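# Place the rolled towel into the cubby beside the other

## Task

Move the rolled-up towel from the table into the cubby so that it rests on the cubby's floor next to the towel already there. Both towels must stay there still rolled up, and the cubby must not be shifted from its place.

## Robot and tools

ROBOT. There are two 7-joint xArm arms, left_arm and right_arm, each with a parallel gripper and a wrist camera. Calibrated root positions in the scene frame: left_arm at (-0.019, +0.337, 0) m, right_arm at (-0.025, -0.436, 0) m, both facing almost exactly +x. Joint order for every row and every per-joint list: waist, shoulder, upper arm roll, elbow, forearm roll, wrist pitch, wrist roll. Stated ranges in rad: waist, upper arm roll, forearm roll and wrist roll -6.283 to 6.283; shoulder -2.059 to 2.094; elbow -0.192 to 3.927; wrist pitch -1.693 to 3.142. A real end may differ from these by up to 0.010 rad.

FRAME. All positions, velocities and orientations use the scene frame: origin on the table surface halfway between the arms, +x out across the table, +z up, +y toward left_arm. Arm names do not match image left and right. Printed hand poses can be off by a few cm, more when the arm is stretched. end_effector_position is the point between the pads when closed, about 2 cm behind the fingertips; fingers point along gripper +z and close along gripper y. Closing pushes the tips about 10 mm further along +z, mostly while the gap exceeds 40 mm.

execute_actions(actions, cameras). actions is a list of actions; each action is a list of up to 15 rows, each row held for one 1/30 s step, with the last row repeated to fill 15 steps (0.5 s). Each row is one flat list of 16 numbers in [-1, 1]: left_arm's 7 joint values then its opening, then right_arm's 7 joint values then its opening. Joint values are offsets from the Joint targets at the start of that action (not from the previous row); 1.0 equals 2.036 rad. Openings are absolute: +1 fully open, -1 closed. Send 0 for an arm's joints to keep its targets; resend its current opening to leave the gripper alone, since 0 means half open. An action that would push a joint more than 0.010 rad beyond its range is rejected for both arms. An empty list just reports state and images. cameras selects images: omitted, null or ["all"] gives all, [] none; names are cam_high, cam_low, cam_roll_left, cam_roll_right, cam_left_wrist, cam_right_wrist (each 672x504).

move(target, speed, blend, opening_speed, blocking, cameras). target is one 16-number row like above, or a list of up to 15 rows; all joint numbers are offsets from the Joint targets at the call's start, not from the prior waypoint, and openings are absolute. All joints travel in step, so the hand traces a curve, and nothing is avoided. speed is the top rate in rad/s of the joint with the farthest to go, 0.01 to 2, default 0.5, one value or one per waypoint. blend (rad) rounds corners at intermediate waypoints; 0 stops at each. opening_speed (0.2 or more, per second on the -1..+1 scale) ramps the grippers. blocking=false returns after about 0.5 s while the move continues. The result adds a move: line such as done, off_target, moving, held or fault, with limits=held if steps were withheld and the worst joint error per arm. done does not mean no contact.

wait(seconds 0 to 10) lets time pass with commands held. stop brakes a running move. zoom_image(camera, region [x0, y0, x1, y1] pixels, at most 504x504) enlarges part of a latest image. clear_fault(arm) clears a reported torque fault. read_manual gives licence text. finished_scene(scene: this scene's number) ends the scene for good; only call it once both towels lie rolled in the cubby and the robot is clear.

RESULTS. Joint positions and Joint velocities give one block per arm (rad, rad/s) plus the pad gap (m; 0.084 open). Joint targets are the base for your next offsets. grip_measured is the measured opening on the command scale; to hold, command clearly below it (lower squeezes harder, about 24 N per pad max). Joint torques include gravity and carry offsets and noise. "joint command not followed" means the clearance check between arms altered targets. "joint sent to its limit" means a joint was clipped at its end.

LIMITS AND CAUTIONS. Targets move at most 3.14 rad/s, stay within 0.623 rad of measured angles per step, and are scaled back if the hand would jump over 70 mm. Contact torque at a joint's load limit (waist and shoulder 47.5, upper arm roll, elbow and forearm roll 28.5, wrist pitch and wrist roll 16 N m, held weight included) causes a torque fault that halts the arm until clear_fault. Motors heat when holding, reaching far or pushing; MOTOR HOT warns at 65 °C and 80 °C locks that arm for 30 to 60 s. Avoid dropping the towel, releasing it while moving, fast impacts, hard pressing, arm-to-arm contact, and anything leaving the table. Approach the cubby gently so it does not slide, and release the towel low over its floor. The held towel may occasionally be tugged, so grip firmly. Time passes while you think.

Each tool is called as a command line: name --argument value for each argument, lists and objects as JSON in quotes; but a table of rows of numbers goes row by row, as --pt "numbers of a row", without its own name.

## Session

execute_actions --actions '[]' --cameras '["cam_high","cam_roll_left","cam_roll_right"]'

Scene clock: 0.00 s.
left_arm: end_effector_position=(+0.1159, -0.1395, +0.2324) grip_measured=+1.00 end_effector_quat_wxyz=(-0.172, -0.139, +0.928, -0.298) | right_arm: end_effector_position=(+0.6283, -0.4787, +0.1917) grip_measured=+1.00 end_effector_quat_wxyz=(-0.170, +0.942, +0.278, +0.081)
Joint positions: left_arm=[-1.771 -0.224 0.572 0.723 -0.777 0.508 2.283 0.084] | right_arm=[-0.219 0.689 0.051 1.949 0.361 1.29 -0.867 0.084]
Joint velocities: within noise
Joint torques (N m): no reading
Joint targets: left_arm=[-1.771 -0.224 0.572 0.723 -0.777 0.508 2.283] | right_arm=[-0.219 0.689 0.051 1.949 0.361 1.290 -0.867]
Tool commands: left_gripper/opening=+1.0 right_gripper/opening=+1.0
Images, in order (width x height): cam_high 672x504, cam_roll_left 672x504, cam_roll_right 672x504.

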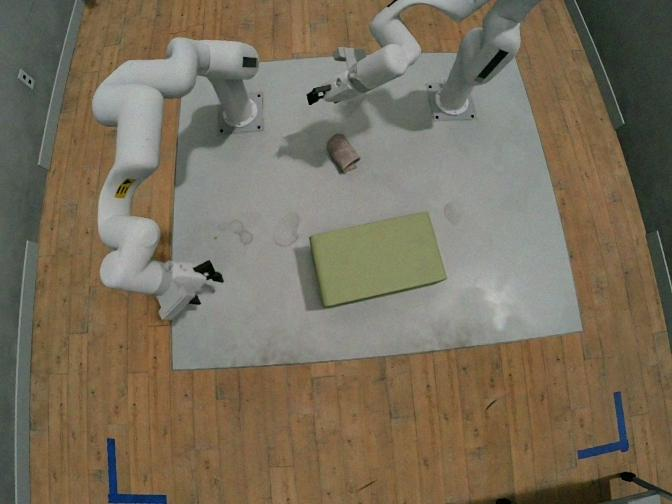

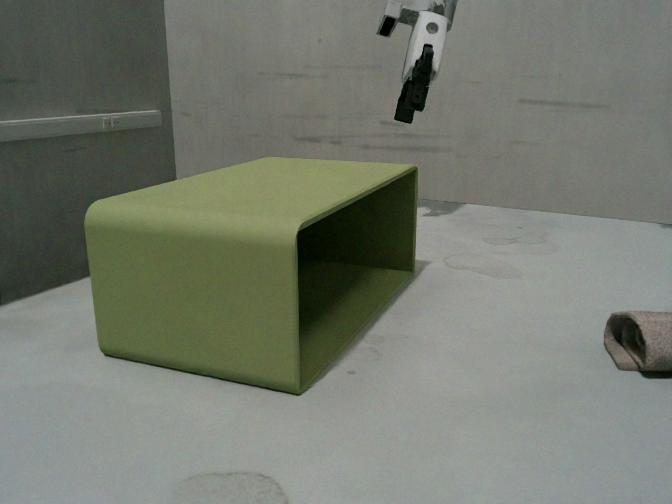

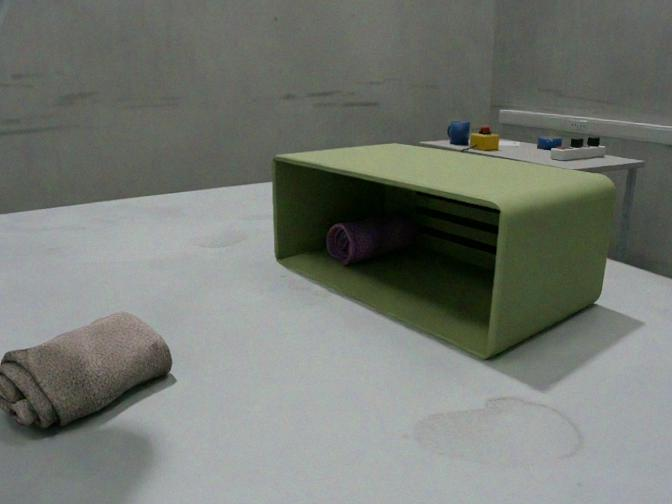

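move --pt "0.884 0 0 0 0 0 0 1 0.1 -0.1 0 0 0 0 0 1" --pt "0.884 0 0 0 0 0 0 1 0.62 -0.466 -0.025 -0.44 -0.177 0.011 0.73 1" --speed 1.3 --blend 0.3 --cameras '["cam_right_wrist","cam_high"]'

Scene clock: 19.30 s.
left_arm: end_effector_position=(+0.4145, +0.5764, +0.2324) grip_measured=+1.00 end_effector_quat_wxyz=(-0.127, +0.814, -0.468, +0.320) | right_arm: end_effector_position=(+0.1808, -0.0903, +0.2998) grip_measured=+1.00 end_effector_quat_wxyz=(+0.000, +0.978, +0.207, +0.000)
Joint positions: left_arm=[0.028 -0.224 0.572 0.723 -0.777 0.508 2.283 0.084] | right_arm=[1.043 -0.26 0 1.053 0 1.312 0.619 0.084]
Joint velocities: within noise
Joint torques (N m): left_arm=[1.25 -15.31 -1.43 14.59 0.9 -1.48 0.16] | right_arm=[1.57 -16.12 0.38 13.55 -0.68 -1.35 0.24]
Joint targets: left_arm=[0.028 -0.224 0.572 0.723 -0.777 0.508 2.283] | right_arm=[1.043 -0.260 0.000 1.053 0.000 1.312 0.619]
move: done
Images, in order (width x height): cam_high 672x504, cam_right_wrist 672x504.

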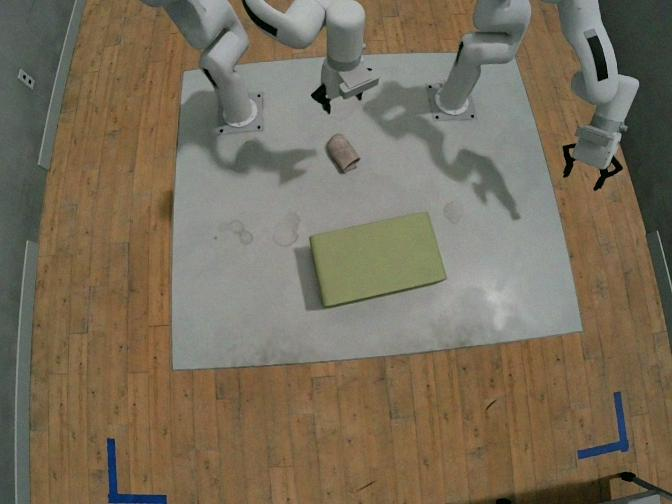

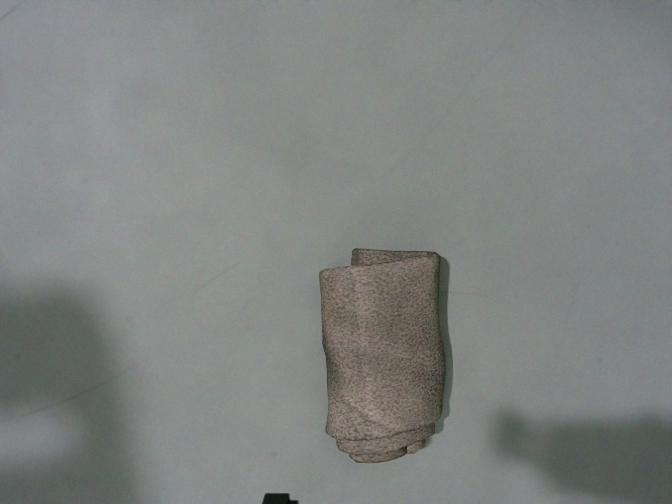

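move --target '[0,0,0,0,0,0,0,1,0.157,0.003,0,-0.368,-0.877,-0.291,0.914,1]' --speed 1.4 --cameras '[]'

move --target '[0,0,0,0,0,0,0,1,0.021,0.1945,0,0.04,-0.119,0.059,0.195,1]' --speed 0.35 --cameras '["cam_right_wrist","cam_roll_right","cam_high"]'

Scene clock: 43.90 s.
left_arm: end_effector_position=(+0.4145, +0.5764, +0.2324) grip_measured=+1.00 end_effector_quat_wxyz=(-0.127, +0.814, -0.468, +0.320) | right_arm: end_effector_position=(+0.1585, -0.0974, +0.1235) grip_measured=+1.00 end_effector_quat_wxyz=(-0.110, +0.862, +0.195, +0.454)
Joint positions: left_arm=[0.028 -0.224 0.572 0.723 -0.777 0.508 2.283 0.084] | right_arm=[1.362 -0.254 0 0.304 -1.785 0.72 2.479 0.084]
Joint velocities: within noise
Joint torques (N m): left_arm=[0.9 -15.19 -1.55 14.48 0.94 -1.63 0.13] | right_arm=[1.45 -9.42 0.82 10.01 -0.89 -0.1 0.42]
Joint targets: left_arm=[0.028 -0.224 0.572 0.723 -0.777 0.508 2.283] | right_arm=[1.362 -0.254 0.000 0.304 -1.785 0.720 2.480]
move: done
No camera images: "cameras" was empty.

Scene clock: 45.60 s.
left_arm: end_effector_position=(+0.4145, +0.5764, +0.2324) grip_measured=+1.00 end_effector_quat_wxyz=(-0.127, +0.814, -0.468, +0.320) | right_arm: end_effector_position=(+0.1588, -0.0994, +0.0326) grip_measured=+1.00 end_effector_quat_wxyz=(-0.104, +0.864, +0.197, +0.453)
Joint positions: left_arm=[0.028 -0.224 0.572 0.723 -0.777 0.508 2.283 0.084] | right_arm=[1.405 0.142 0 0.385 -2.027 0.84 2.876 0.084]
Joint velocities: within noise
Joint torques (N m): left_arm=[0.94 -15.17 -1.53 14.48 0.89 -1.63 0.13] | right_arm=[1.2 -14.82 0.13 7.5 -0.77 0.63 0.56]
Joint targets: left_arm=[0.028 -0.224 0.572 0.723 -0.777 0.508 2.283] | right_arm=[1.405 0.142 0.000 0.385 -2.027 0.840 2.876]
move: done
Images, in order (width x height): cam_high 672x504, cam_roll_right 672x504, cam_right_wrist 672x504.

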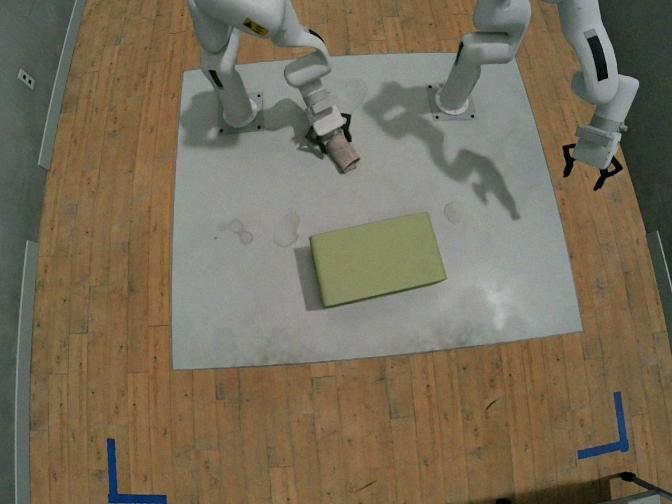

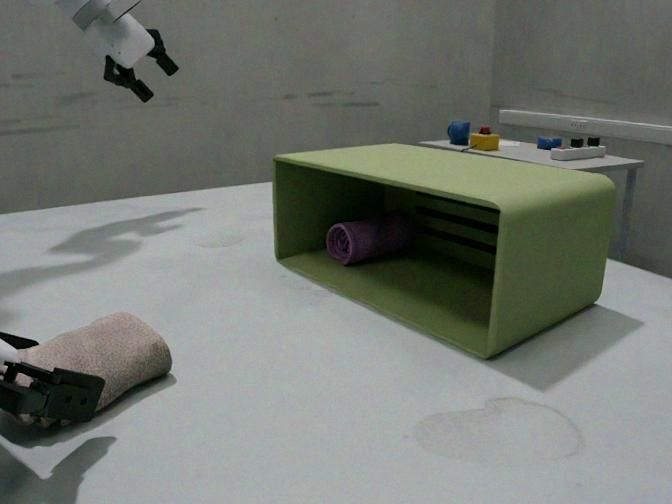

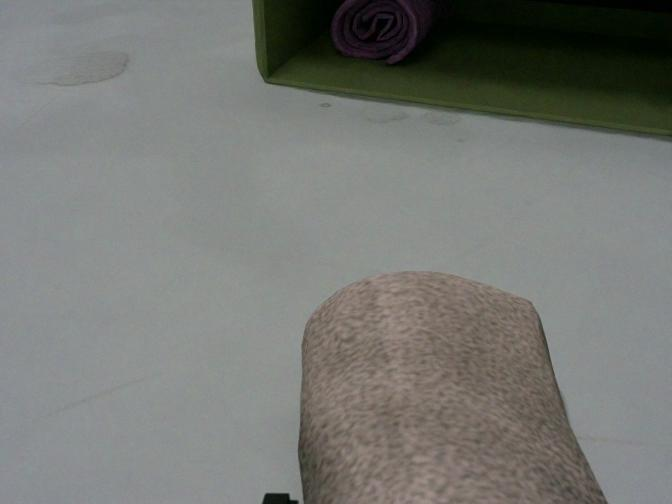

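move --target '[0,0,0,0,0,0,0,1,0,0,0,0,0,0,0,-0.9]' --opening_speed 2 --cameras '[]'

move --pt "0 0 0 0 0 0 0 1 -0.021 -0.1945 0 -0.04 0.119 -0.059 -0.195 -0.9" --pt "0 0 0 0 0 0 0 1 -0.245 0.015 0 0.14 0.04 -0.076 -0.15 -0.9" --speed 0.7 --blend 0.1 --cameras '["cam_right_wrist","cam_roll_left","cam_roll_right"]'

Scene clock: 72.57 s.
left_arm: end_effector_position=(+0.4145, +0.5764, +0.2324) grip_measured=+1.00 end_effector_quat_wxyz=(-0.127, +0.814, -0.468, +0.320) | right_arm: end_effector_position=(+0.1588, -0.0994, +0.0325) grip_measured=-0.08 end_effector_quat_wxyz=(-0.103, +0.864, +0.197, +0.453)
Joint positions: left_arm=[0.028 -0.224 0.572 0.723 -0.777 0.508 2.283 0.084] | right_arm=[1.405 0.142 0 0.385 -2.027 0.84 2.877 0.041]
Joint velocities: within noise
Joint torques (N m): left_arm=[0.73 -15.01 -1.68 14.45 0.88 -1.64 0.13] | right_arm=[-0.31 -9.95 0.87 4.7 -0.22 -1.46 0.24]
Joint targets: left_arm=[0.028 -0.224 0.572 0.723 -0.777 0.508 2.283] | right_arm=[1.405 0.142 0.000 0.385 -2.027 0.840 2.876]
move: done
No camera images: "cameras" was empty.

Scene clock: 74.43 s.
left_arm: end_effector_position=(+0.4145, +0.5764, +0.2324) grip_measured=+1.00 end_effector_quat_wxyz=(-0.127, +0.814, -0.468, +0.320) | right_arm: end_effector_position=(+0.3483, -0.1175, +0.0869) grip_measured=-0.12 end_effector_quat_wxyz=(-0.023, +0.885, +0.044, +0.463)
Joint positions: left_arm=[0.028 -0.224 0.572 0.723 -0.777 0.508 2.283 0.084] | right_arm=[0.906 0.172 0 0.67 -1.946 0.685 2.571 0.039]
Joint velocities: within noise
Joint torques (N m): left_arm=[0.69 -15.05 -1.7 14.58 0.85 -1.65 0.08] | right_arm=[-1.31 -18.36 0.75 10.22 -0.7 0.18 0.45]
Joint targets: left_arm=[0.028 -0.224 0.572 0.723 -0.777 0.508 2.283] | right_arm=[0.906 0.173 0.000 0.670 -1.946 0.685 2.571]
move: done
Images, in order (width x height): cam_roll_left 672x504, cam_roll_right 672x504, cam_right_wrist 672x504.

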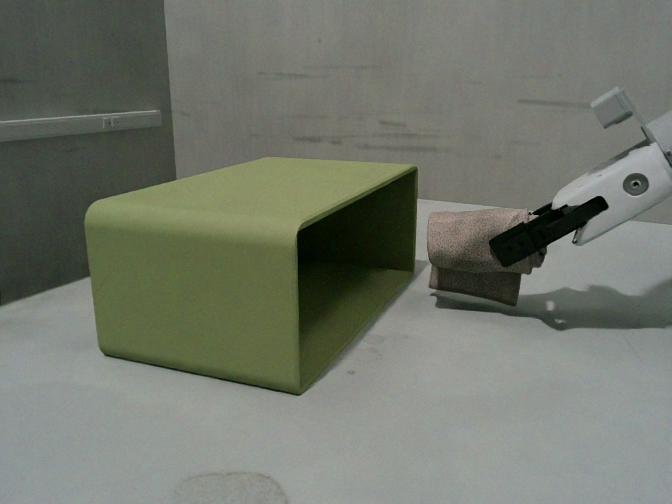

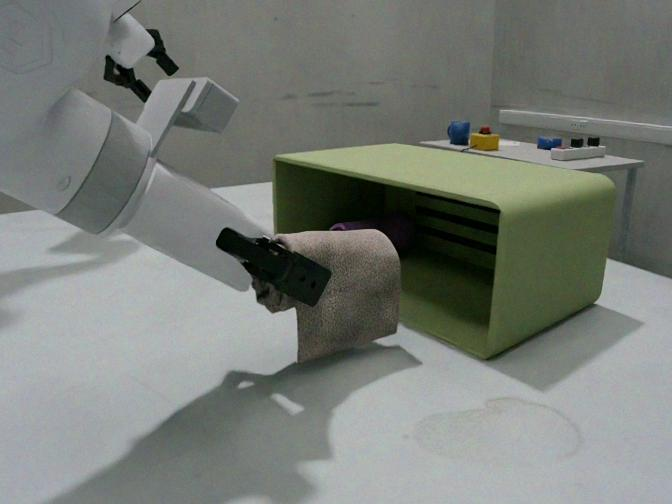

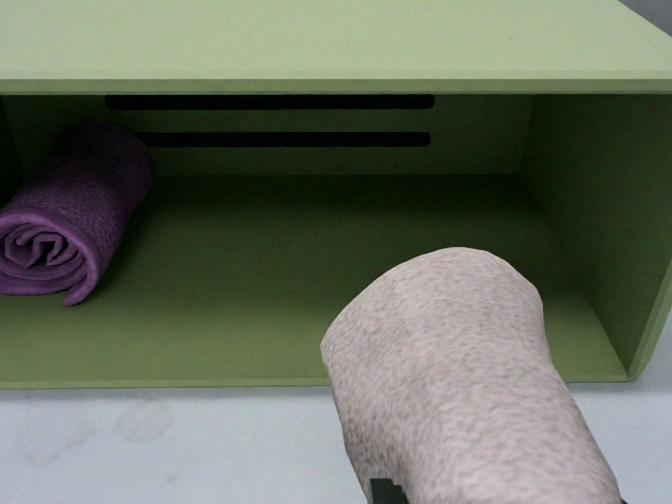

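move --pt "0 0 0 0 0 0 0 1 -0.106 0.137 0 0.207 -0.075 -0.067 -0.019 -0.9" --pt "0 0 0 0 0 0 0 1 -0.133 0.206 0 0.259 -0.093 -0.083 -0.024 -0.9" --speed 0.4 --blend 0.03 --cameras '["cam_right_wrist","cam_roll_left","cam_roll_right"]'

move --pt "0 0 0 0 0 0 0 1 0 0 0 0 0 0 0 0.7" --pt "0 0 0 0 0 0 0 1 0.066 -0.104 0 -0.13 0.047 0.042 0.012 0.7" --speed 0.4 --opening_speed 1.5 --cameras '["cam_right_wrist","cam_roll_left","cam_roll_right"]'

Scene clock: 83.73 s.
left_arm: end_effector_position=(+0.4145, +0.5764, +0.2324) grip_measured=+1.00 end_effector_quat_wxyz=(-0.127, +0.814, -0.468, +0.320) | right_arm: end_effector_position=(+0.5197, -0.1018, +0.0505) grip_measured=-0.12 end_effector_quat_wxyz=(-0.023, +0.883, +0.042, +0.466)
Joint positions: left_arm=[0.028 -0.224 0.572 0.723 -0.777 0.508 2.283 0.084] | right_arm=[0.636 0.592 0 1.197 -2.135 0.516 2.522 0.039]
Joint velocities: within noise
Joint torques (N m): left_arm=[0.01 -14.88 -2 14.69 0.84 -1.59 0.14] | right_arm=[-1.12 -28.78 1 11.32 -0.49 0.09 -0.58]
Joint targets: left_arm=[0.028 -0.224 0.572 0.723 -0.777 0.508 2.283] | right_arm=[0.636 0.592 0.000 1.197 -2.135 0.516 2.522]
move: done
Images, in order (width x height): cam_roll_left 672x504, cam_roll_right 672x504, cam_right_wrist 672x504.

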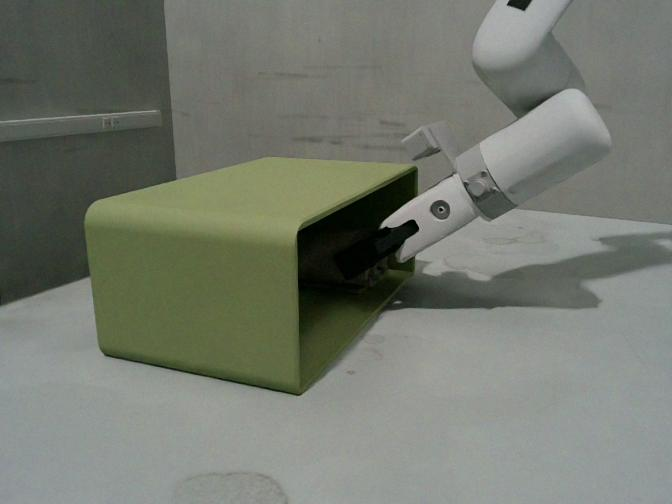

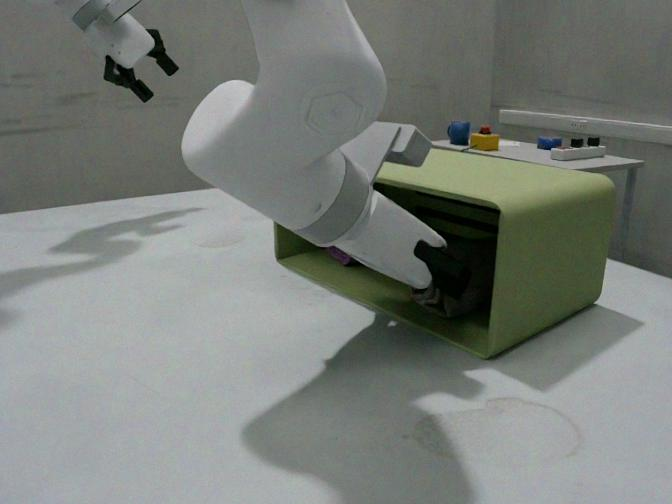

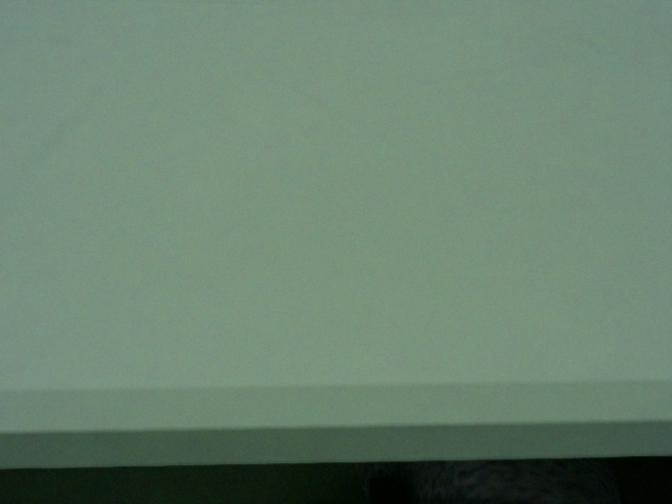

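Scene clock: 86.43 s.
left_arm: end_effector_position=(+0.4145, +0.5764, +0.2324) grip_measured=+1.00 end_effector_quat_wxyz=(-0.127, +0.814, -0.468, +0.320) | right_arm: end_effector_position=(+0.4334, -0.0975, +0.0746) grip_measured=+0.70 end_effector_quat_wxyz=(-0.026, +0.884, +0.041, +0.464)
Joint positions: left_arm=[0.028 -0.224 0.572 0.723 -0.777 0.508 2.283 0.084] | right_arm=[0.77 0.38 0 0.933 -2.04 0.602 2.547 0.073]
Joint velocities: within noise
Joint torques (N m): left_arm=[-0.07 -14.74 -2.05 14.72 0.84 -1.6 0.12] | right_arm=[1.08 -25.92 -0.48 9.72 0.93 0.5 0.46]
Joint targets: left_arm=[0.028 -0.224 0.572 0.723 -0.777 0.508 2.283] | right_arm=[0.770 0.380 0.000 0.933 -2.039 0.602 2.547]
move: done
Images, in order (width x height): cam_roll_left 672x504, cam_roll_right 672x504, cam_right_wrist 672x504.

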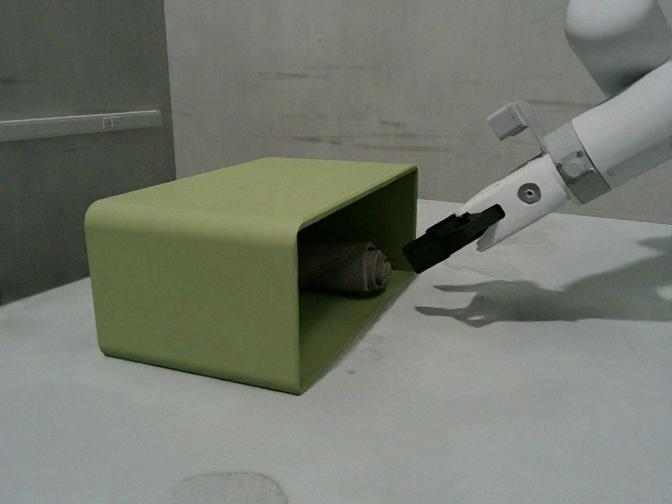

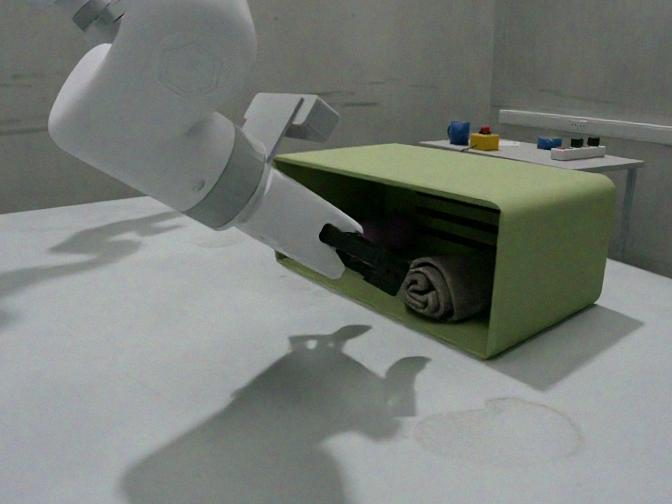

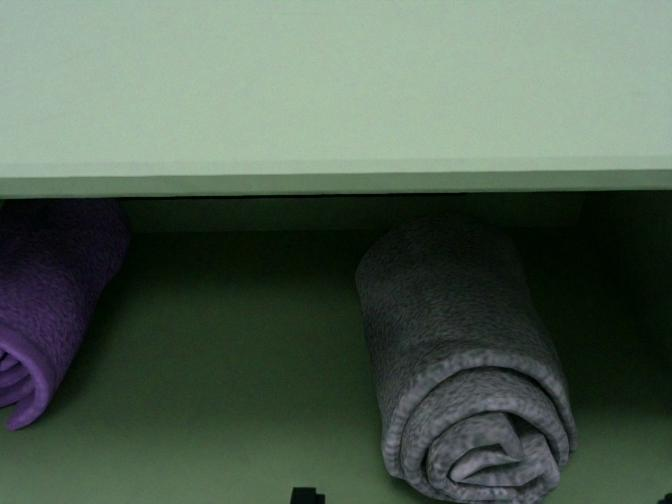

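finished_scene --scene 2

The scene is finished: the task was done.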